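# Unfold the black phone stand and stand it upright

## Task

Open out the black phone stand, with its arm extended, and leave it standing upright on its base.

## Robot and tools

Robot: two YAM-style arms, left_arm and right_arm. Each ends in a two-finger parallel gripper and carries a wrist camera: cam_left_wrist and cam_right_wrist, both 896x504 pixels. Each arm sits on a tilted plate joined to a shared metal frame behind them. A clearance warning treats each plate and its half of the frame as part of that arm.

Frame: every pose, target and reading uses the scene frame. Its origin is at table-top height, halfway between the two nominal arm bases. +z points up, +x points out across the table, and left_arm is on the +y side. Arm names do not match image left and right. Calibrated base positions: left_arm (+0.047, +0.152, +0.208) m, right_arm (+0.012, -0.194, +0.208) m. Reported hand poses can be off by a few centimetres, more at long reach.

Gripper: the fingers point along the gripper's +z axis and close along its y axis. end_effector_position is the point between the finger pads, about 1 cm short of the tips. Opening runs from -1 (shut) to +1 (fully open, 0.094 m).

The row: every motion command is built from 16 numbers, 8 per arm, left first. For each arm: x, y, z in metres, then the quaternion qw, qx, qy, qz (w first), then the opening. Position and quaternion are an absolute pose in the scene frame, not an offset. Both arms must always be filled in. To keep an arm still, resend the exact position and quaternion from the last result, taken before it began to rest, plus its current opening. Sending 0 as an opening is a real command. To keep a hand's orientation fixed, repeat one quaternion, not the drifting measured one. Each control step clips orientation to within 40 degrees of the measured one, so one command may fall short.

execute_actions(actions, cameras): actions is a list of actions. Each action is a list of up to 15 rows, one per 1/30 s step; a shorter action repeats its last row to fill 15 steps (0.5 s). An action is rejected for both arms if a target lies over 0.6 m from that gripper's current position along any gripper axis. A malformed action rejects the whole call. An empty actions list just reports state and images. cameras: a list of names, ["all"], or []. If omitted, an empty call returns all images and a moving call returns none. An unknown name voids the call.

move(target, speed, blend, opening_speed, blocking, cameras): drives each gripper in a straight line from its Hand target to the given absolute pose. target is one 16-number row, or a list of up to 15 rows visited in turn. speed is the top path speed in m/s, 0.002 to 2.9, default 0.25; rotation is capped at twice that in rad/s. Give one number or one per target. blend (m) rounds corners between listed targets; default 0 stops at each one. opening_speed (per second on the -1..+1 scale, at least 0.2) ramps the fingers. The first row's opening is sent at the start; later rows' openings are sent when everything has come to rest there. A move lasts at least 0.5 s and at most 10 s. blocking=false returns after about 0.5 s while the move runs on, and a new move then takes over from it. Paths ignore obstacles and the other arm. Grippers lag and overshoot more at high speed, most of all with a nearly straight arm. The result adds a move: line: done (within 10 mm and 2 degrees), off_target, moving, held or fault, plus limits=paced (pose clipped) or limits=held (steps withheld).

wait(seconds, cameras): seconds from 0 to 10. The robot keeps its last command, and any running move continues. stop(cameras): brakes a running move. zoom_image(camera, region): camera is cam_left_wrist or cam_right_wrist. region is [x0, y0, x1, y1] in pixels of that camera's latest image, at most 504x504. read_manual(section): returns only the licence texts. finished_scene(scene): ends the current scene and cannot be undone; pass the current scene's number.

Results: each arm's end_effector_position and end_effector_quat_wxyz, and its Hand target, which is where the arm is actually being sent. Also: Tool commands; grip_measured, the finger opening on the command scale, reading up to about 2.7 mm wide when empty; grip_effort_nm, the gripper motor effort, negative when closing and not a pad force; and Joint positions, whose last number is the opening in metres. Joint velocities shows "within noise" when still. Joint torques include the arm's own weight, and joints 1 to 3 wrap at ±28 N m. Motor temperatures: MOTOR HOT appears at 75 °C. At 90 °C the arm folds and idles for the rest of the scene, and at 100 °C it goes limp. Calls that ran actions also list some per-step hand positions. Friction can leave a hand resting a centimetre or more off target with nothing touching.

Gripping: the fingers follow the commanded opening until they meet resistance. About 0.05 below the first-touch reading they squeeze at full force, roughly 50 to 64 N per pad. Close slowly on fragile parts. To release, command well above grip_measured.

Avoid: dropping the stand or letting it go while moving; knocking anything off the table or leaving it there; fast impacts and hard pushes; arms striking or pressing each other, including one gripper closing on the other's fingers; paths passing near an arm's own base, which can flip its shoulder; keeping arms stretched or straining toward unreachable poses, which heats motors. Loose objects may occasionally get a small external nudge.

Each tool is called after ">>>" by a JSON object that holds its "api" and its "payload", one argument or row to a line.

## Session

>>> {"api": "execute_actions", "payload": {
  "actions": []
}}

Scene clock: 0.00 s.
left_arm: end_effector_position=(+0.2634, +0.4225, +0.1960) grip_measured=+1.000 grip_effort_nm=n/a end_effector_quat_wxyz=(+0.101, -0.118, +0.987, -0.035) | right_arm: end_effector_position=(+0.3641, -0.2746, +0.2002) grip_measured=+1.000 grip_effort_nm=n/a end_effector_quat_wxyz=(+0.352, -0.360, +0.789, +0.353)
Joint positions: left_arm=[1.018 0.938 0.91 -0.794 0.178 0.741 0.094] | right_arm=[-0.445 1.461 1.069 -0.828 -0.658 -1.458 0.094]
Joint velocities: within noise
Joint torques (N m): no reading
Motor temperatures (°C): left_arm=[29 32 31 30 30 28 26] | right_arm=[31 34 27 29 29 28 28]
Heat: left arm: 32 °C; right arm: 34 °C.
Hand target: left_arm +0.2653, +0.4227, +0.1983; +0.105, -0.117, +0.987, -0.035 | right_arm +0.3655, -0.2728, +0.2030; +0.358, -0.359, +0.785, +0.356
Tool commands: left_gripper/opening=+1.0 right_gripper/opening=+1.0
camera_calibration:
cam_left_wrist: T_world_to_cam=[[0.249643, -0.964898, 0.0815497, 0.324466], [-0.943461, -0.2234, 0.244895, 0.336454], [-0.218081, -0.138075, -0.966114, 0.391336], [0, 0, 0, 1]] pos_world=[0.321774, 0.442274, 0.269219]
cam_right_wrist: T_world_to_cam=[[0.818452, -0.494023, -0.293391, -0.375158], [-0.569169, -0.627203, -0.531661, 0.178648], [0.0786365, 0.602128, -0.794518, 0.385874], [0, 0, 0, 1]] pos_world=[0.378386, -0.305633, 0.291496]

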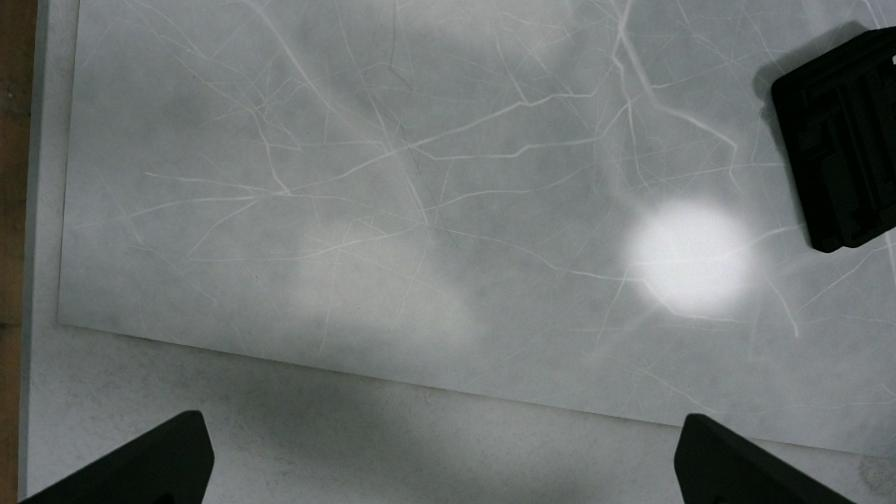

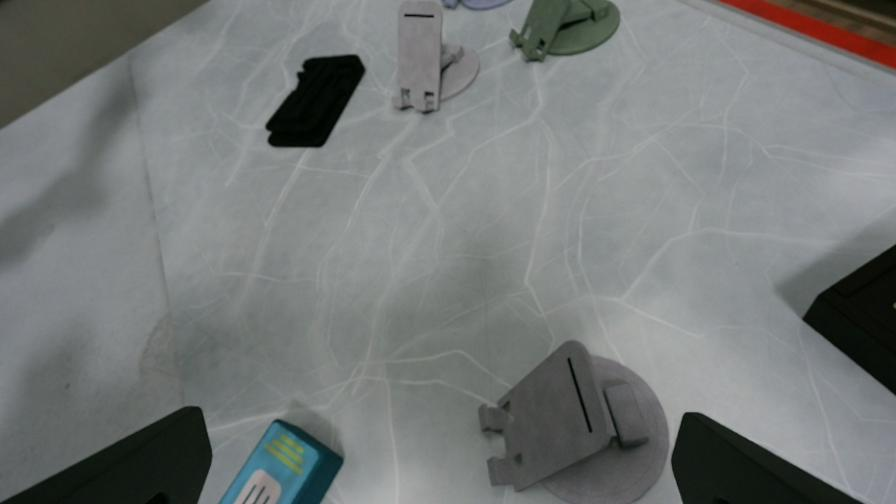

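>>> {"api": "zoom_image", "payload": {
  "camera": "cam_left_wrist",
  "region": [716, 0, 896, 270]
}}

>>> {"api": "zoom_image", "payload": {
  "camera": "cam_right_wrist",
  "region": [220, 0, 500, 180]
}}

Scaled by 1.867.

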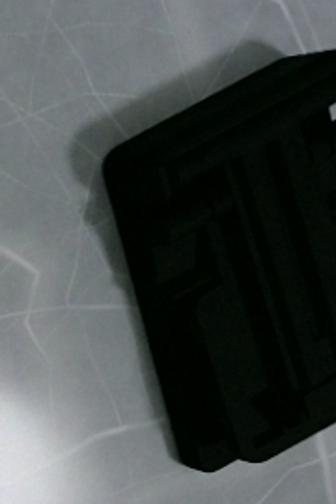

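Scaled by 1.800.

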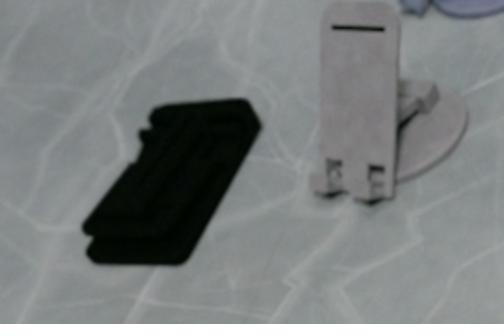

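>>> {"api": "move", "payload": {
  "target": [0.36,0.19,0.27,0.043,-0.174,0.984,0.008,1,0.33,-0.26,0.21,0.358,-0.359,0.785,0.356,1],
  "cameras": ["all"]
}}

>>> {"api": "zoom_image", "payload": {
  "camera": "cam_left_wrist",
  "region": [280, 100, 680, 400]
}}

Scene clock: 8.23 s.
left_arm: end_effector_position=(+0.3546, +0.1912, +0.2652) grip_measured=+1.000 grip_effort_nm=0.012 end_effector_quat_wxyz=(+0.033, -0.176, +0.984, +0.004) | right_arm: end_effector_position=(+0.3286, -0.2579, +0.2029) grip_measured=+1.000 grip_effort_nm=0.046 end_effector_quat_wxyz=(+0.340, -0.356, +0.790, +0.365)
Joint positions: left_arm=[-0.522 1.405 1.132 -1.244 -0.72 -0.881 0.094] | right_arm=[-0.458 1.361 0.927 -0.828 -0.658 -1.471 0.094]
Joint torques (N m): left_arm=[-5.11 -2.73 9.21 -0.12 -0.24 -0.11] | right_arm=[1.42 -9.09 2.36 -0.29 -0.8 -0.18]
Heat: left arm: 34 °C; right arm: 36 °C.
Hand target: left_arm +0.3599, +0.1900, +0.2700; +0.043, -0.174, +0.984, +0.008 | right_arm +0.3300, -0.2599, +0.2098; +0.358, -0.359, +0.785, +0.356
Off the commanded pose: left_arm 0.007 m, 1 deg | right_arm 0.008 m, 2 deg.
move: done
camera_calibration:
cam_left_wrist: T_world_to_cam=[[0.36675, -0.930264, -0.010197, 0.049072], [-0.865032, -0.345025, 0.36425, 0.317625], [-0.342366, -0.124768, -0.931246, 0.478373], [0, 0, 0, 1]] pos_world=[0.420537, 0.214924, 0.330288]
cam_right_wrist: T_world_to_cam=[[0.814668, -0.480667, -0.324462, -0.326129], [-0.577938, -0.6266, -0.522839, 0.171487], [0.0480042, 0.613459, -0.788266, 0.392472], [0, 0, 0, 1]] pos_world=[0.345955, -0.290072, 0.293217]

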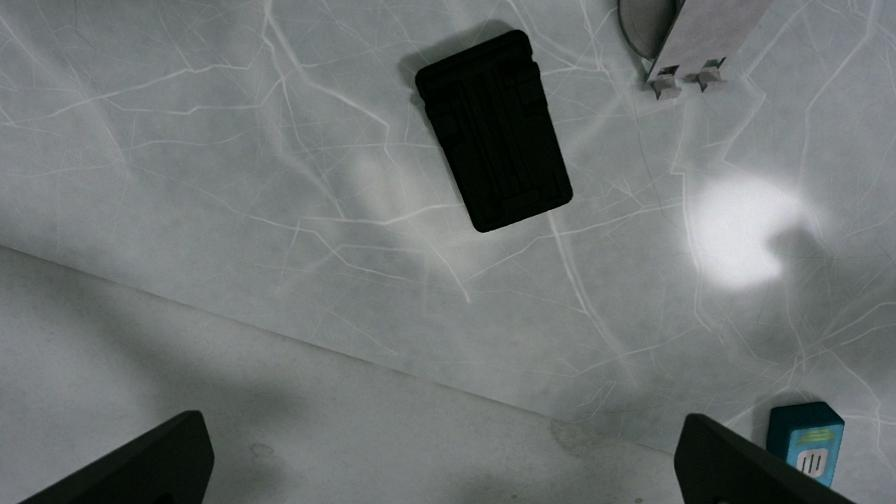

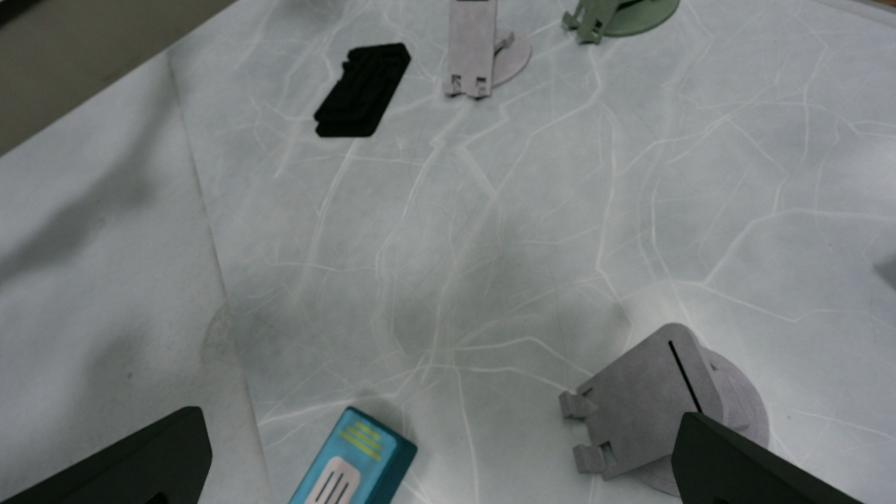

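Scaled by 1.260.

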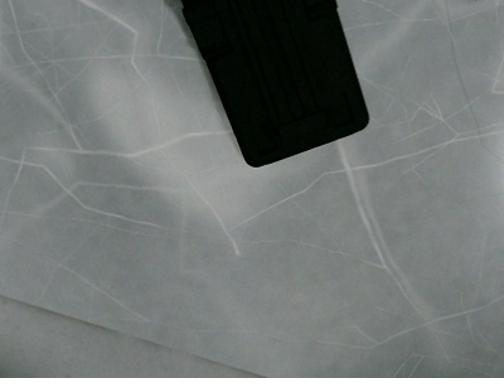

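>>> {"api": "zoom_image", "payload": {
  "camera": "cam_left_wrist",
  "region": [400, 20, 590, 240]
}}

>>> {"api": "zoom_image", "payload": {
  "camera": "cam_right_wrist",
  "region": [300, 30, 430, 150]
}}

Scaled by 2.291.

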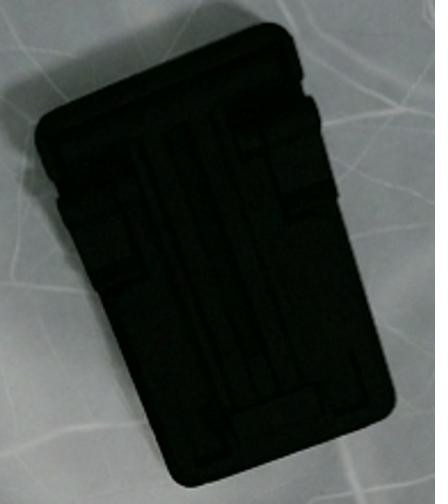

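Scaled by 3.877.

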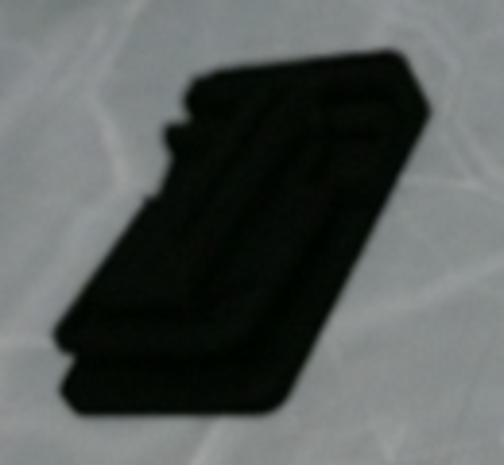

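>>> {"api": "move", "payload": {
  "target": [
    [0.29,0.33,0.25,0.043,-0.174,0.984,0.008,1,0.33,-0.16,0.25,0.041,-0.35,0.936,0.015,1],
    [0.27,0.35,0.25,0.043,-0.174,0.984,0.008,1,0.42,0.2,0.16,0.041,-0.35,0.936,0.015,1]
  ],
  "cameras": ["all"]
}}

>>> {"api": "zoom_image", "payload": {
  "camera": "cam_right_wrist",
  "region": [250, 150, 650, 504]
}}

Scene clock: 38.80 s.
left_arm: end_effector_position=(+0.2710, +0.3505, +0.2497) grip_measured=+1.000 grip_effort_nm=0.012 end_effector_quat_wxyz=(+0.035, -0.171, +0.985, +0.009) | right_arm: end_effector_position=(+0.4368, +0.1858, +0.1653) grip_measured=+1.000 grip_effort_nm=0.046 end_effector_quat_wxyz=(+0.117, -0.325, +0.937, +0.054)
Joint positions: left_arm=[0.269 0.806 0.943 -1.115 -0.459 0.042 0.094] | right_arm=[0.836 3.089 2.725 -1.127 0.643 0.044 0.094]
Joint torques (N m): left_arm=[0.38 -4.96 6.87 0.22 0.1 0.04] | right_arm=[11.84 -9.36 5.91 0.41 -0.1 -0.11]
Motor temperatures (°C): left_arm=[29 33 32 30 30 28 26] | right_arm=[32 40 28 29 29 28 28]
Heat: left arm: 33 °C; right arm: 40 °C.
Hand target: left_arm +0.2701, +0.3500, +0.2500; +0.043, -0.174, +0.984, +0.008 | right_arm +0.4195, +0.1986, +0.1599; +0.112, -0.348, +0.929, +0.054
Off the commanded pose: left_arm 0.001 m, 1 deg | right_arm 0.023 m, 10 deg.
joint sent to its limit (right arm) — joint 2 (shoulder), upper limit. The joint targets are off in orientation, not in position.
move: off_target (right_arm)
camera_calibration:
cam_left_wrist: T_world_to_cam=[[0.357562, -0.933665, -0.0204852, 0.233944], [-0.869235, -0.340747, 0.35822, 0.307029], [-0.341437, -0.110279, -0.933413, 0.450483], [0, 0, 0, 1]] pos_world=[0.337043, 0.372723, 0.315295]
cam_right_wrist: T_world_to_cam=[[0.627953, -0.778032, -0.0184929, -0.126986], [-0.765583, -0.621826, 0.164967, 0.459904], [-0.139849, -0.0894334, -0.986126, 0.330885], [0, 0, 0, 1]] pos_world=[0.47811, 0.216774, 0.248077]

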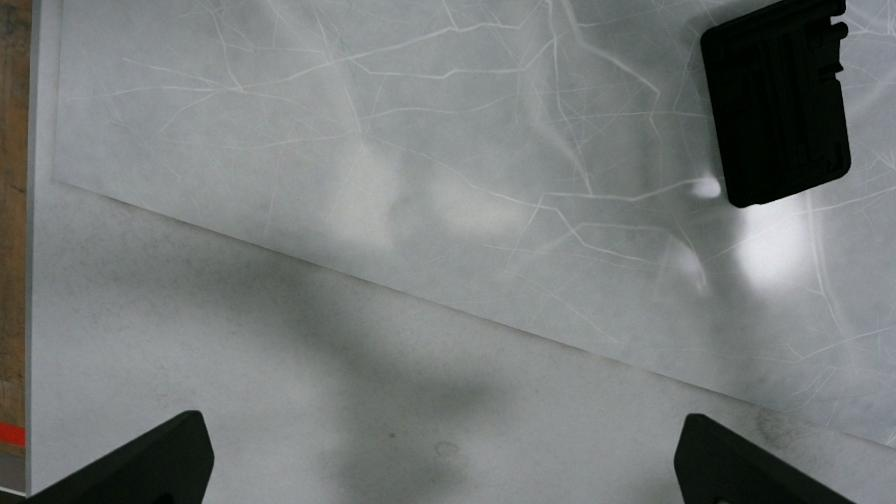

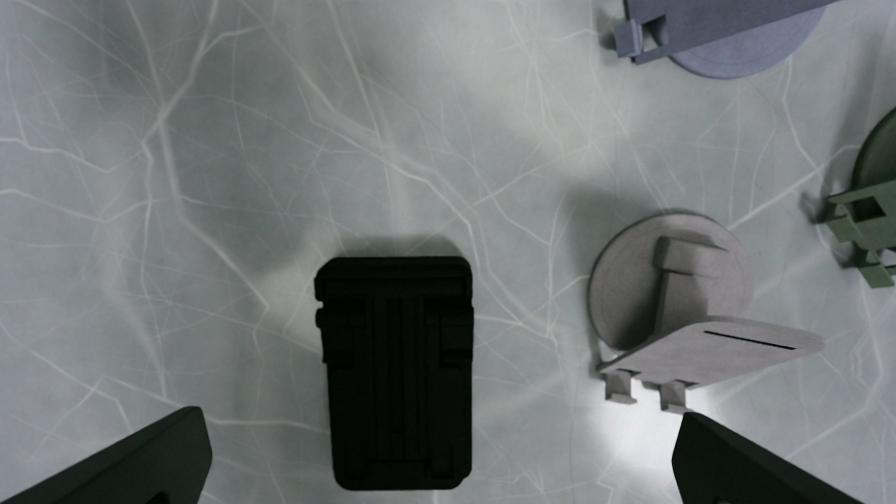

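Scaled by 1.260.

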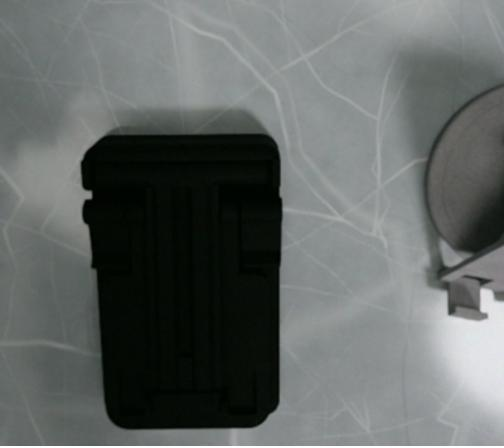

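>>> {"api": "move", "payload": {
  "target": [
    [0.27,0.35,0.25,0.043,-0.174,0.984,0.008,1,0.36,-0.1,0.28,0.15,-0.1,0.98,0.0,1],
    [0.27,0.35,0.25,0.043,-0.174,0.984,0.008,1,0.36,-0.28,0.31,0.26,0.19,0.64,0.69,1]
  ]
}}

>>> {"api": "move", "payload": {
  "target": [
    [0.27,0.35,0.25,0.043,-0.174,0.984,0.008,1,0.33,-0.16,0.42,0.3,0.19,0.85,0.35,1],
    [0.27,0.35,0.25,0.043,-0.174,0.984,0.008,1,0.365,-0.05,0.43,0.235,0.187,0.954,-0.022,1]
  ]
}}

Scene clock: 50.07 s.
left_arm: end_effector_position=(+0.2713, +0.3504, +0.2497) grip_measured=+1.000 grip_effort_nm=0.017 end_effector_quat_wxyz=(+0.036, -0.171, +0.985, +0.009) | right_arm: end_effector_position=(+0.3573, -0.2781, +0.3090) grip_measured=+1.000 grip_effort_nm=0.042 end_effector_quat_wxyz=(+0.259, +0.197, +0.654, +0.683)
Joint positions: left_arm=[0.269 0.806 0.943 -1.113 -0.458 0.043 0.094] | right_arm=[-0.579 1.227 0.823 -0.674 -1.35 -0.187 0.094]
Joint torques (N m): left_arm=[0.4 -5.03 6.94 0.21 0.07 0.04] | right_arm=[1.32 -4 4.64 -0.14 -1.07 -0.32]
Heat: left arm: 33 °C; right arm: 40 °C.
Hand target: left_arm +0.2701, +0.3500, +0.2500; +0.043, -0.174, +0.984, +0.008 | right_arm +0.3601, -0.2801, +0.3100; +0.263, +0.194, +0.643, +0.692
Off the commanded pose: left_arm 0.001 m, 1 deg | right_arm 0.003 m, 2 deg.
move: done
camera_calibration:
cam_left_wrist: T_world_to_cam=[[0.357271, -0.933792, -0.0197321, 0.233781], [-0.869789, -0.340333, 0.357267, 0.3075], [-0.340329, -0.110478, -0.933794, 0.450467], [0, 0, 0, 1]] pos_world=[0.337244, 0.372723, 0.315396]
cam_right_wrist: T_world_to_cam=[[0.100593, 0.00236705, -0.994925, 0.271903], [-0.968016, 0.231244, -0.097322, 0.477454], [0.22984, 0.972893, 0.0255528, 0.270703], [0, 0, 0, 1]] pos_world=[0.372613, -0.374417, 0.310072]

Scene clock: 54.10 s.
left_arm: end_effector_position=(+0.2714, +0.3505, +0.2497) grip_measured=+1.000 grip_effort_nm=0.017 end_effector_quat_wxyz=(+0.036, -0.171, +0.985, +0.009) | right_arm: end_effector_position=(+0.3662, -0.0529, +0.4242) grip_measured=+1.000 grip_effort_nm=0.037 end_effector_quat_wxyz=(+0.245, +0.178, +0.952, +0.045)
Joint positions: left_arm=[0.269 0.806 0.943 -1.113 -0.458 0.043 0.094] | right_arm=[1.156 2.038 1.842 -1.551 0.991 1.448 0.094]
Joint torques (N m): left_arm=[0.29 -5.03 6.9 0.2 0.08 0.05] | right_arm=[7.38 -3.43 5.63 0.2 0.62 0.16]
Heat: left arm: 33 °C; right arm: 39 °C.
Hand target: left_arm +0.2701, +0.3500, +0.2500; +0.043, -0.174, +0.984, +0.008 | right_arm +0.3651, -0.0500, +0.4296; +0.261, +0.171, +0.949, +0.039
Off the commanded pose: left_arm 0.001 m, 1 deg | right_arm 0.007 m, 8 deg.
joint sent to its limit (right arm) — joint 4 (wrist pitch), lower limit. The joint targets are off in orientation, not in position.
move: off_target (right_arm)
camera_calibration:
cam_left_wrist: T_world_to_cam=[[0.357426, -0.933733, -0.0197409, 0.233674], [-0.869875, -0.340527, 0.356874, 0.307812], [-0.339948, -0.110384, -0.933944, 0.450385], [0, 0, 0, 1]] pos_world=[0.337344, 0.372723, 0.315397]
cam_right_wrist: T_world_to_cam=[[-0.312335, -0.935477, -0.165315, 0.134679], [-0.944553, 0.324375, -0.050985, 0.421867], [0.101319, 0.140224, -0.984922, 0.478264], [0, 0, 0, 1]] pos_world=[0.392083, -0.0779178, 0.514826]

>>> {"api": "move", "payload": {
  "target": [
    [0.37,0.2,0.25,0.043,-0.174,0.984,0.008,1,0.365,-0.1,0.38,0.26,0.171,0.949,0.039,1],
    [0.41,0.18,0.16,0.041,-0.35,0.936,0.015,1,0.34,-0.12,0.33,0.2,0.12,0.97,0.03,1]
  ],
  "cameras": ["all"]
}}

Scene clock: 60.07 s.
left_arm: end_effector_position=(+0.4123, +0.1799, +0.1662) grip_measured=+1.000 grip_effort_nm=0.017 end_effector_quat_wxyz=(+0.044, -0.347, +0.937, +0.007) | right_arm: end_effector_position=(+0.3397, -0.1165, +0.3289) grip_measured=+1.000 grip_effort_nm=0.037 end_effector_quat_wxyz=(+0.198, +0.114, +0.973, +0.024)
Joint positions: left_arm=[-0.269 1.642 1.073 -0.723 -0.706 -0.901 0.094] | right_arm=[0.979 1.683 1.239 -1.151 0.923 1.085 0.094]
Joint torques (N m): left_arm=[-4.03 -5.37 5.91 0.15 -0.14 -0.09] | right_arm=[4.21 -5.16 3.69 0.71 0.21 -0.11]
Heat: left arm: 33 °C; right arm: 38 °C.
Hand target: left_arm +0.4100, +0.1801, +0.1602; +0.041, -0.350, +0.936, +0.015 | right_arm +0.3400, -0.1199, +0.3300; +0.200, +0.120, +0.972, +0.030
Off the commanded pose: left_arm 0.007 m, 1 deg | right_arm 0.004 m, 1 deg.
move: done
camera_calibration:
cam_left_wrist: T_world_to_cam=[[0.668098, -0.744063, 0.00385514, -0.143776], [-0.699295, -0.626113, 0.34492, 0.385113], [-0.254228, -0.233136, -0.938624, 0.38896], [0, 0, 0, 1]] pos_world=[0.464248, 0.224827, 0.232809]
cam_right_wrist: T_world_to_cam=[[-0.206019, -0.975044, -0.0827358, -0.0167161], [-0.978431, 0.20395, 0.0328083, 0.382516], [-0.0151155, 0.0877104, -0.996031, 0.433026], [0, 0, 0, 1]] pos_world=[0.377367, -0.132294, 0.417375]

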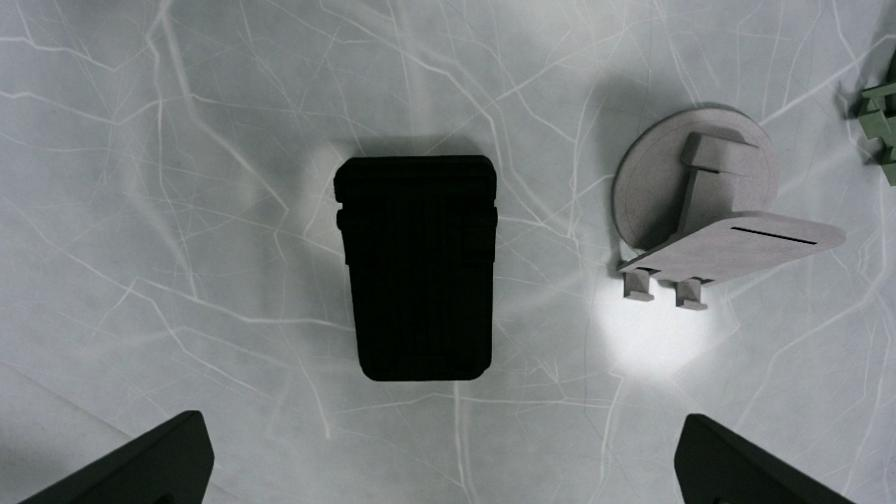

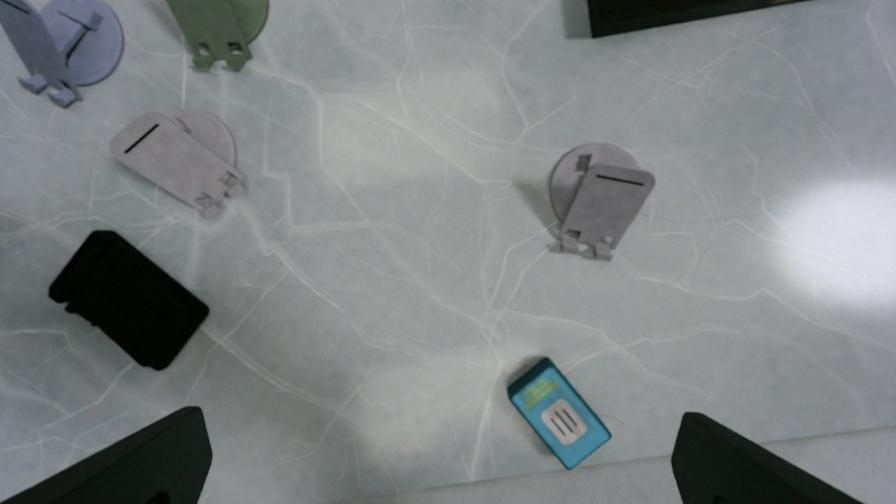

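>>> {"api": "move", "payload": {
  "target": [
    [0.421,0.205,0.05,0.041,-0.35,0.936,0.015,1,0.34,-0.12,0.33,0.2,0.12,0.97,0.03,1]
  ],
  "speed": 0.15,
  "cameras": ["all"]
}}

Scene clock: 65.10 s.
left_arm: end_effector_position=(+0.4263, +0.2081, +0.0577) grip_measured=+1.000 grip_effort_nm=0.012 end_effector_quat_wxyz=(+0.048, -0.355, +0.933, +0.013) | right_arm: end_effector_position=(+0.3398, -0.1162, +0.3290) grip_measured=+1.000 grip_effort_nm=0.037 end_effector_quat_wxyz=(+0.198, +0.114, +0.973, +0.024)
Joint positions: left_arm=[0.002 1.84 0.987 -0.236 -0.619 -0.595 0.094] | right_arm=[0.979 1.683 1.239 -1.15 0.922 1.084 0.094]
Joint torques (N m): left_arm=[-4.44 -6.57 4.19 0.25 -0.02 0.04] | right_arm=[4.22 -5.09 3.62 0.63 0.25 -0.12]
Heat: left arm: 33 °C; right arm: 38 °C.
Hand target: left_arm +0.4208, +0.2050, +0.0503; +0.041, -0.350, +0.936, +0.015 | right_arm +0.3400, -0.1199, +0.3300; +0.200, +0.120, +0.972, +0.030
Off the commanded pose: left_arm 0.010 m, 1 deg | right_arm 0.004 m, 1 deg.
move: done
camera_calibration:
cam_left_wrist: T_world_to_cam=[[0.680849, -0.73242, -0.00248537, -0.139138], [-0.690023, -0.642568, 0.33313, 0.450219], [-0.245588, -0.225096, -0.942878, 0.292137], [0, 0, 0, 1]] pos_world=[0.477139, 0.253148, 0.125122]
cam_right_wrist: T_world_to_cam=[[-0.205955, -0.974949, -0.0840091, -0.0159757], [-0.978445, 0.203844, 0.0330683, 0.382453], [-0.0151152, 0.0890088, -0.995916, 0.433235], [0, 0, 0, 1]] pos_world=[0.377467, -0.132098, 0.417476]

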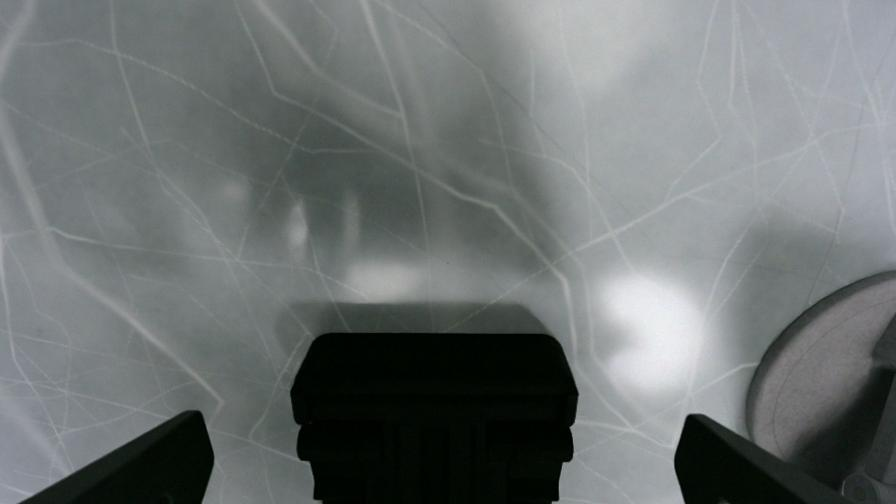

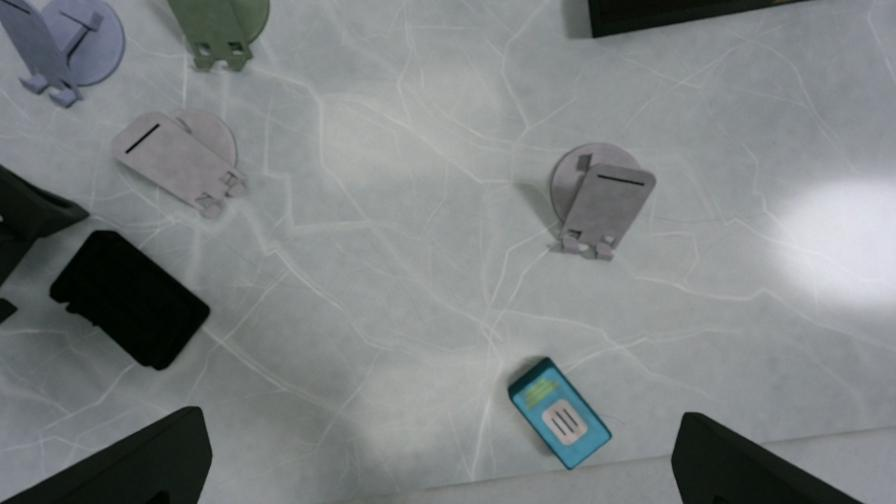

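>>> {"api": "move", "payload": {
  "target": [
    [0.418,0.2045,0.008,0.041,-0.35,0.936,0.015,1,0.34,-0.12,0.33,0.2,0.12,0.97,0.03,1]
  ],
  "speed": 0.08,
  "cameras": ["all"]
}}

Scene clock: 69.00 s.
left_arm: end_effector_position=(+0.4248, +0.2075, +0.0172) grip_measured=+1.000 grip_effort_nm=0.012 end_effector_quat_wxyz=(+0.050, -0.355, +0.934, +0.013) | right_arm: end_effector_position=(+0.3398, -0.1162, +0.3290) grip_measured=+1.000 grip_effort_nm=0.046 end_effector_quat_wxyz=(+0.198, +0.114, +0.973, +0.024)
Joint positions: left_arm=[0.065 1.955 0.976 -0.069 -0.59 -0.525 0.094] | right_arm=[0.979 1.683 1.239 -1.149 0.922 1.084 0.094]
Joint torques (N m): left_arm=[-4.26 -6.64 3.6 0.3 0 0.08] | right_arm=[4.22 -5.03 3.64 0.68 0.22 -0.09]
Heat: left arm: 34 °C; right arm: 37 °C.
Hand target: left_arm +0.4178, +0.2045, +0.0084; +0.041, -0.350, +0.936, +0.015 | right_arm +0.3400, -0.1199, +0.3300; +0.200, +0.120, +0.972, +0.030
Off the commanded pose: left_arm 0.012 m, 1 deg | right_arm 0.004 m, 1 deg.
move: off_target (left_arm)
camera_calibration:
cam_left_wrist: T_world_to_cam=[[0.680074, -0.733143, -0.000950556, -0.138247], [-0.691849, -0.642197, 0.330043, 0.462962], [-0.242579, -0.223796, -0.943966, 0.251974], [0, 0, 0, 1]] pos_world=[0.475442, 0.252348, 0.0849257]
cam_right_wrist: T_world_to_cam=[[-0.206142, -0.974881, -0.0843357, -0.0157603], [-0.978408, 0.204038, 0.0329506, 0.382514], [-0.0149152, 0.0893072, -0.995892, 0.433189], [0, 0, 0, 1]] pos_world=[0.377467, -0.132098, 0.417476]

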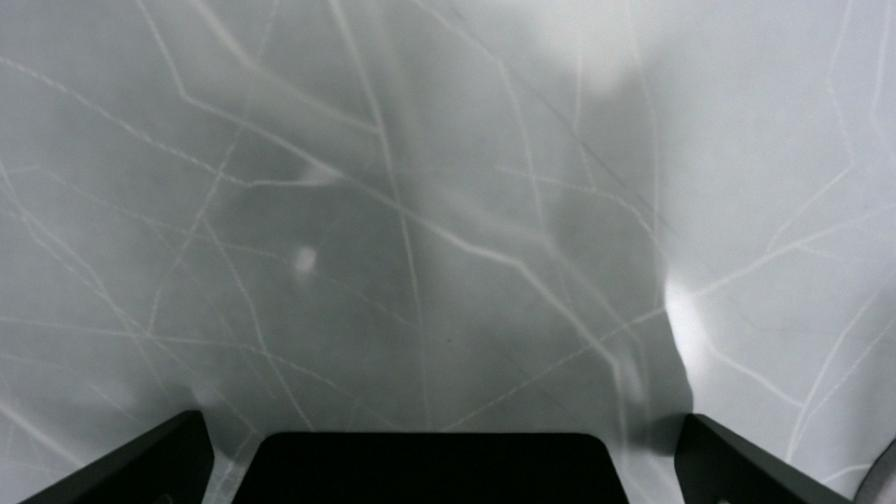

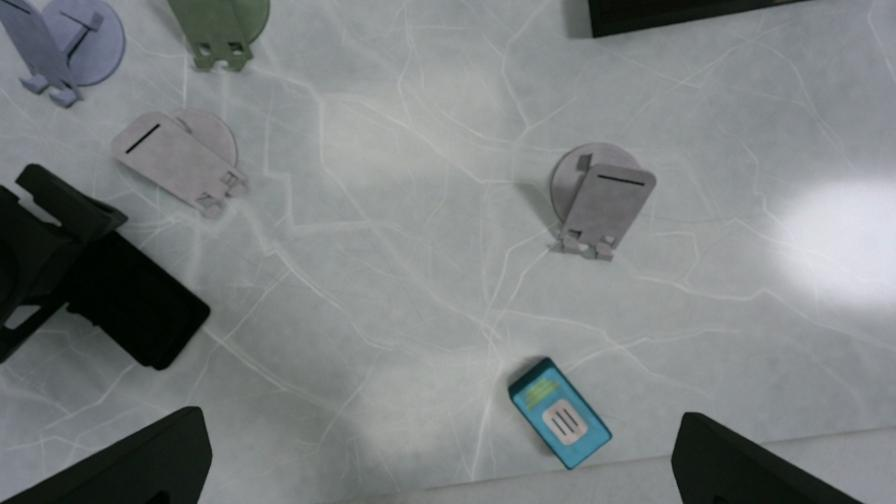

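>>> {"api": "move", "payload": {
  "target": [0.418,0.2045,0.008,0.041,-0.35,0.936,0.015,-0.1,0.32,0.105,0.1,0.356,-0.339,0.859,0.14,1],
  "opening_speed": 0.3,
  "speed": 0.15,
  "cameras": ["all"]
}}

Scene clock: 76.90 s.
left_arm: end_effector_position=(+0.4251, +0.2075, +0.0173) grip_measured=+0.476 grip_effort_nm=-1.018 end_effector_quat_wxyz=(+0.051, -0.355, +0.934, +0.012) | right_arm: end_effector_position=(+0.3244, +0.0995, +0.1079) grip_measured=+1.000 grip_effort_nm=0.037 end_effector_quat_wxyz=(+0.360, -0.333, +0.862, +0.131)
Joint positions: left_arm=[0.065 1.955 0.976 -0.067 -0.589 -0.524 0.069] | right_arm=[0.773 2.506 0.787 0.887 0.51 -0.448 0.094]
Joint torques (N m): left_arm=[-4.29 -6.61 3.54 0.26 -0.01 0.03] | right_arm=[5.65 -4.98 2.92 1.35 -0.5 -0.09]
Heat: left arm: 35 °C; right arm: 37 °C.
Hand target: left_arm +0.4178, +0.2045, +0.0084; +0.041, -0.350, +0.936, +0.015 | right_arm +0.3199, +0.1046, +0.1003; +0.356, -0.339, +0.859, +0.140
Off the commanded pose: left_arm 0.012 m, 1 deg | right_arm 0.011 m, 1 deg.
move: off_target (left_arm, right_arm)
camera_calibration:
cam_left_wrist: T_world_to_cam=[[0.680058, -0.733159, 0.0000007924, -0.138521], [-0.692286, -0.642145, 0.329225, 0.463401], [-0.241374, -0.223893, -0.944251, 0.251617], [0, 0, 0, 1]] pos_world=[0.475743, 0.252348, 0.0850266]
cam_right_wrist: T_world_to_cam=[[0.670288, -0.741733, 0.0233735, -0.146459], [-0.688518, -0.633333, -0.353316, 0.361697], [0.276869, 0.22073, -0.935212, 0.0791579], [0, 0, 0, 1]] pos_world=[0.325288, 0.102969, 0.205246]

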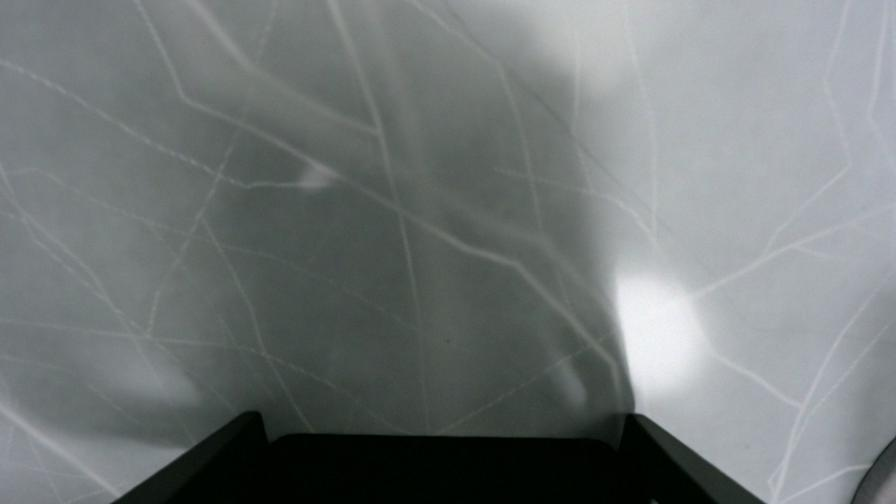

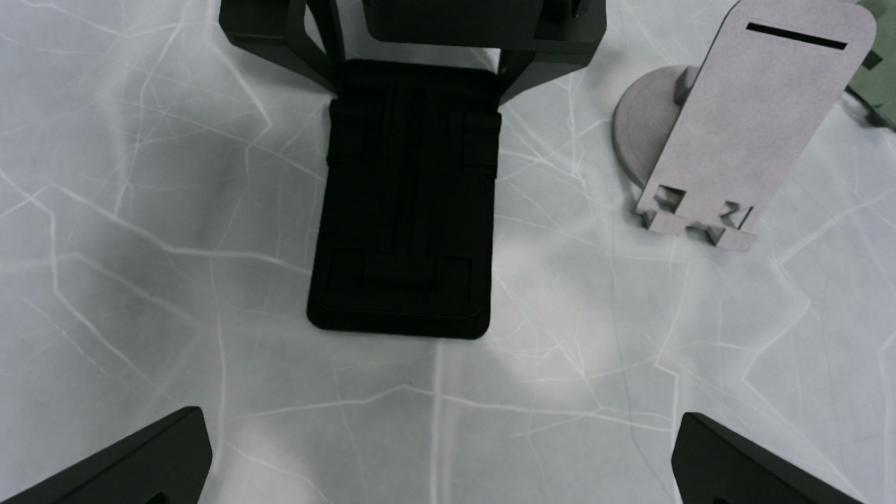

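>>> {"api": "move", "payload": {
  "target": [
    [0.418,0.2045,0.008,0.041,-0.35,0.936,0.015,-0.1,0.33,0.127,0.06,0.356,-0.339,0.859,0.14,1],
    [0.418,0.2045,0.008,0.041,-0.35,0.936,0.015,-0.1,0.348,0.148,0.018,0.356,-0.339,0.859,0.14,1]
  ],
  "speed": 0.1,
  "cameras": ["cam_right_wrist"]
}}

>>> {"api": "zoom_image", "payload": {
  "camera": "cam_right_wrist",
  "region": [180, 200, 684, 504]
}}

Scene clock: 82.70 s.
left_arm: end_effector_position=(+0.4251, +0.2075, +0.0173) grip_measured=+0.476 grip_effort_nm=-1.013 end_effector_quat_wxyz=(+0.051, -0.355, +0.934, +0.012) | right_arm: end_effector_position=(+0.3590, +0.1420, +0.0298) grip_measured=+1.000 grip_effort_nm=0.027 end_effector_quat_wxyz=(+0.364, -0.328, +0.862, +0.130)
Joint positions: left_arm=[0.065 1.955 0.976 -0.067 -0.589 -0.524 0.069] | right_arm=[0.647 2.84 1.121 0.945 0.427 -0.548 0.094]
Joint torques (N m): left_arm=[-4.4 -6.6 3.66 0.28 0 0.03] | right_arm=[6.64 -5.76 2.4 1.26 -0.56 -0.11]
Heat: left arm: 35 °C; right arm: 37 °C.
Hand target: left_arm +0.4178, +0.2045, +0.0084; +0.041, -0.350, +0.936, +0.015 | right_arm +0.3476, +0.1473, +0.0186; +0.356, -0.339, +0.860, +0.140
Off the commanded pose: left_arm 0.012 m, 1 deg | right_arm 0.017 m, 2 deg.
move: off_target (left_arm, right_arm)
camera_calibration:
cam_right_wrist: T_world_to_cam=[[0.661184, -0.749809, 0.0249548, -0.131919], [-0.693719, -0.623712, -0.360191, 0.385547], [0.285639, 0.220841, -0.932545, -0.0160195], [0, 0, 0, 1]] pos_world=[0.359259, 0.145094, 0.127224]
Images, in order (width x height): cam_right_wrist 896x504.

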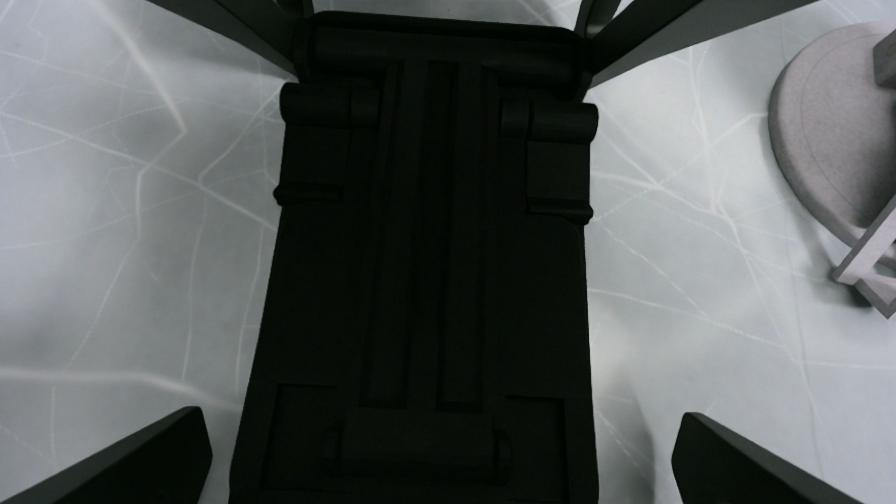

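Scaled by 1.000.

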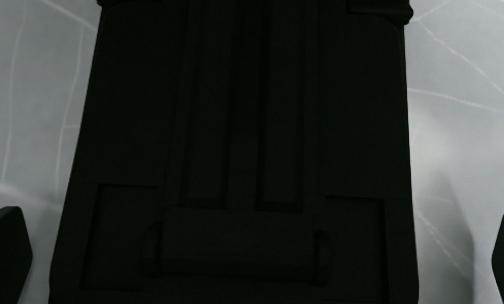

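>>> {"api": "move", "payload": {
  "target": [0.418,0.2045,0.008,0.041,-0.35,0.936,0.015,-0.1,0.342,0.145,0.011,0.356,-0.339,0.859,0.14,1],
  "speed": 0.06
}}

>>> {"api": "move", "payload": {
  "target": [0.418,0.2045,0.008,0.041,-0.35,0.936,0.015,-0.1,0.342,0.145,0.011,0.356,-0.339,0.859,0.14,-0.1],
  "opening_speed": 0.3,
  "cameras": ["cam_right_wrist"]
}}

Scene clock: 86.50 s.
left_arm: end_effector_position=(+0.4251, +0.2075, +0.0173) grip_measured=+0.476 grip_effort_nm=-1.013 end_effector_quat_wxyz=(+0.051, -0.355, +0.934, +0.012) | right_arm: end_effector_position=(+0.3580, +0.1428, +0.0269) grip_measured=+1.000 grip_effort_nm=0.037 end_effector_quat_wxyz=(+0.369, -0.326, +0.860, +0.132)
Joint positions: left_arm=[0.065 1.955 0.976 -0.067 -0.589 -0.524 0.069] | right_arm=[0.641 2.857 1.121 0.976 0.416 -0.555 0.094]
Joint torques (N m): left_arm=[-4.3 -6.64 3.54 0.26 0 0.06] | right_arm=[6.53 -5.48 1.1 1.32 -0.49 -0.13]
Heat: left arm: 35 °C; right arm: 37 °C.
Hand target: left_arm +0.4178, +0.2045, +0.0084; +0.041, -0.350, +0.936, +0.015 | right_arm +0.3417, +0.1443, +0.0119; +0.356, -0.339, +0.860, +0.140
Off the commanded pose: left_arm 0.012 m, 1 deg | right_arm 0.023 m, 2 deg.
move: off_target (left_arm, right_arm)
camera_calibration:
cam_left_wrist: T_world_to_cam=[[0.680058, -0.733159, 0.0000007924, -0.138521], [-0.692286, -0.642145, 0.329225, 0.463401], [-0.241374, -0.223893, -0.944251, 0.251617], [0, 0, 0, 1]] pos_world=[0.475743, 0.252348, 0.0850266]
cam_right_wrist: T_world_to_cam=[[0.659953, -0.750959, 0.0228352, -0.129937], [-0.691595, -0.619096, -0.372044, 0.383178], [0.293527, 0.229739, -0.927934, -0.0227798], [0, 0, 0, 1]] pos_world=[0.357443, 0.144879, 0.124388]

Scene clock: 90.37 s.
left_arm: end_effector_position=(+0.4254, +0.2073, +0.0173) grip_measured=+0.476 grip_effort_nm=-1.013 end_effector_quat_wxyz=(+0.051, -0.355, +0.933, +0.012) | right_arm: end_effector_position=(+0.3562, +0.1445, +0.0264) grip_measured=+0.490 grip_effort_nm=-0.984 end_effector_quat_wxyz=(+0.369, -0.329, +0.859, +0.137)
Joint positions: left_arm=[0.065 1.955 0.976 -0.066 -0.588 -0.524 0.069] | right_arm=[0.641 2.86 1.121 0.976 0.405 -0.556 0.07]
Joint torques (N m): left_arm=[-4.44 -6.53 3.55 0.25 -0.01 0.04] | right_arm=[6.65 -5.89 1.37 1.3 -0.4 -0.11]
Heat: left arm: 36 °C; right arm: 37 °C.
Hand target: left_arm +0.4178, +0.2046, +0.0084; +0.041, -0.350, +0.936, +0.015 | right_arm +0.3417, +0.1445, +0.0117; +0.356, -0.339, +0.859, +0.140
Off the commanded pose: left_arm 0.012 m, 1 deg | right_arm 0.021 m, 2 deg.
move: off_target (left_arm, right_arm)
camera_calibration:
cam_right_wrist: T_world_to_cam=[[0.666936, -0.744902, 0.0177887, -0.130616], [-0.686256, -0.623378, -0.37477, 0.381541], [0.290256, 0.23774, -0.926947, -0.0231199], [0, 0, 0, 1]] pos_world=[0.355658, 0.146045, 0.123883]
Images, in order (width x height): cam_right_wrist 896x504.

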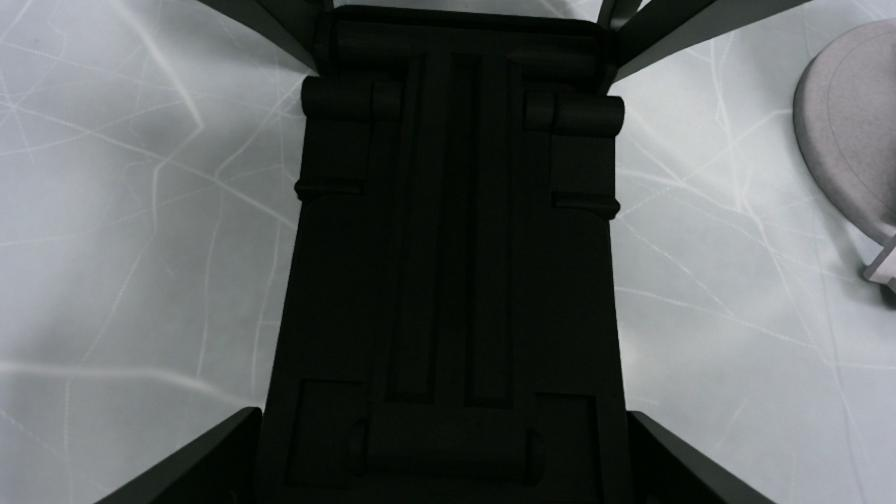

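>>> {"api": "move", "payload": {
  "target": [0.418,0.2045,0.008,0.041,-0.35,0.936,0.015,-0.1,0.35,0.145,0.06,0.356,-0.339,0.859,0.14,-0.1],
  "speed": 0.06,
  "cameras": ["all"]
}}

Scene clock: 93.00 s.
left_arm: end_effector_position=(+0.4182, +0.2016, +0.0165) grip_measured=+0.476 grip_effort_nm=-1.013 end_effector_quat_wxyz=(+0.034, -0.355, +0.934, +0.002) | right_arm: end_effector_position=(+0.3481, +0.1391, +0.0381) grip_measured=+0.489 grip_effort_nm=-0.979 end_effector_quat_wxyz=(+0.346, -0.335, +0.867, +0.130)
Joint positions: left_arm=[0.065 1.955 0.976 -0.104 -0.564 -0.544 0.069] | right_arm=[0.675 2.793 1.082 0.883 0.451 -0.512 0.07]
Joint torques (N m): left_arm=[-4.25 -6.49 3.77 0.55 -0.28 0.28] | right_arm=[10.39 -12.12 0.66 0.91 -0.31 0.08]
Heat: left arm: 36 °C; right arm: 37 °C.
Hand target: left_arm +0.4177, +0.2045, +0.0085; +0.040, -0.350, +0.936, +0.015 | right_arm +0.3498, +0.1453, +0.0591; +0.356, -0.339, +0.859, +0.140
Off the commanded pose: left_arm 0.009 m, 2 deg | right_arm 0.023 m, 2 deg.
move: off_target (right_arm)
camera_calibration:
cam_left_wrist: T_world_to_cam=[[0.679309, -0.733833, 0.00538455, -0.137769], [-0.684301, -0.630772, 0.365867, 0.448832], [-0.265089, -0.252222, -0.930651, 0.263318], [0, 0, 0, 1]] pos_world=[0.470526, 0.248426, 0.0815857]
cam_right_wrist: T_world_to_cam=[[0.672222, -0.740167, 0.0164638, -0.131898], [-0.696231, -0.639569, -0.325905, 0.380915], [0.251753, 0.207618, -0.945259, 0.00964915], [0, 0, 0, 1]] pos_world=[0.351441, 0.143992, 0.135435]

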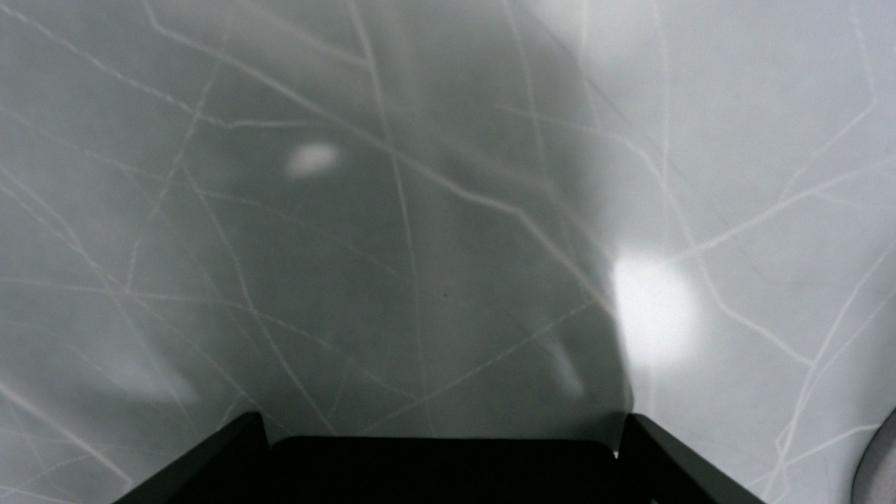

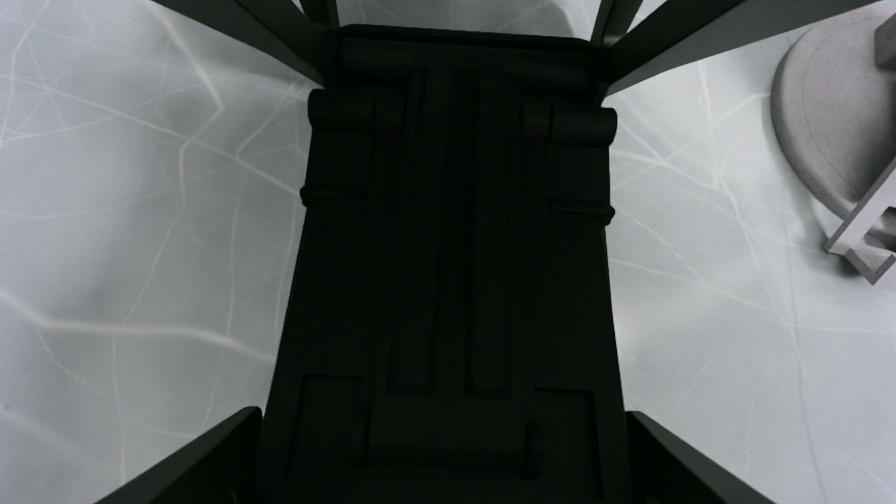

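>>> {"api": "move", "payload": {
  "target": [0.418,0.2045,0.008,0.041,-0.35,0.936,0.015,-0.1,0.355,0.15,0.09,0.356,-0.339,0.859,0.14,-0.1],
  "speed": 0.06,
  "cameras": ["all"]
}}

Scene clock: 95.20 s.
left_arm: end_effector_position=(+0.4183, +0.2013, +0.0169) grip_measured=+0.474 grip_effort_nm=-1.013 end_effector_quat_wxyz=(+0.034, -0.353, +0.935, +0.003) | right_arm: end_effector_position=(+0.3501, +0.1417, +0.0602) grip_measured=+0.488 grip_effort_nm=-0.994 end_effector_quat_wxyz=(+0.335, -0.333, +0.872, +0.129)
Joint positions: left_arm=[0.063 1.955 0.976 -0.104 -0.567 -0.542 0.069] | right_arm=[0.719 2.719 1.082 0.768 0.487 -0.456 0.07]
Joint torques (N m): left_arm=[-4.14 -6.46 3.77 0.58 -0.24 0.26] | right_arm=[11.14 -13.19 1.33 1.06 -0.29 -0.05]
Heat: left arm: 36 °C; right arm: 38 °C.
Hand target: left_arm +0.4177, +0.2046, +0.0084; +0.040, -0.350, +0.936, +0.015 | right_arm +0.3548, +0.1504, +0.0889; +0.356, -0.339, +0.859, +0.140
Off the commanded pose: left_arm 0.009 m, 2 deg | right_arm 0.031 m, 3 deg.
move: off_target (right_arm)
camera_calibration:
cam_left_wrist: T_world_to_cam=[[0.67664, -0.736304, 0.00385552, -0.136424], [-0.686703, -0.629152, 0.364152, 0.449347], [-0.265701, -0.249048, -0.931331, 0.263271], [0, 0, 0, 1]] pos_world=[0.470829, 0.247825, 0.0820877]
cam_right_wrist: T_world_to_cam=[[0.67014, -0.742187, 0.00838199, -0.130196], [-0.705269, -0.640244, -0.304439, 0.393083], [0.231317, 0.198105, -0.952495, 0.0384703], [0, 0, 0, 1]] pos_world=[0.35558, 0.147418, 0.157404]

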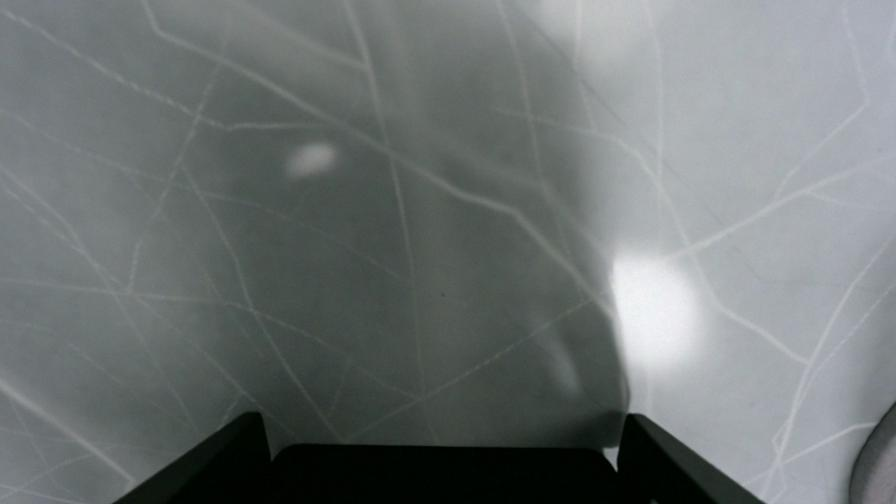

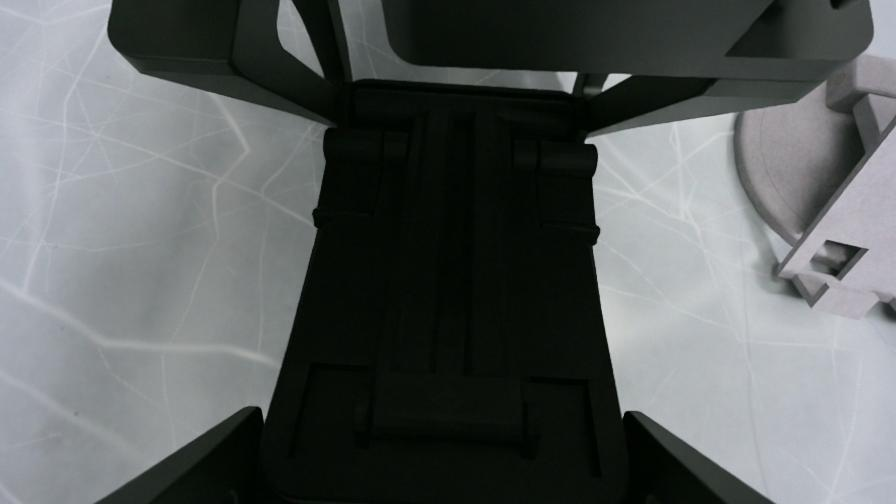

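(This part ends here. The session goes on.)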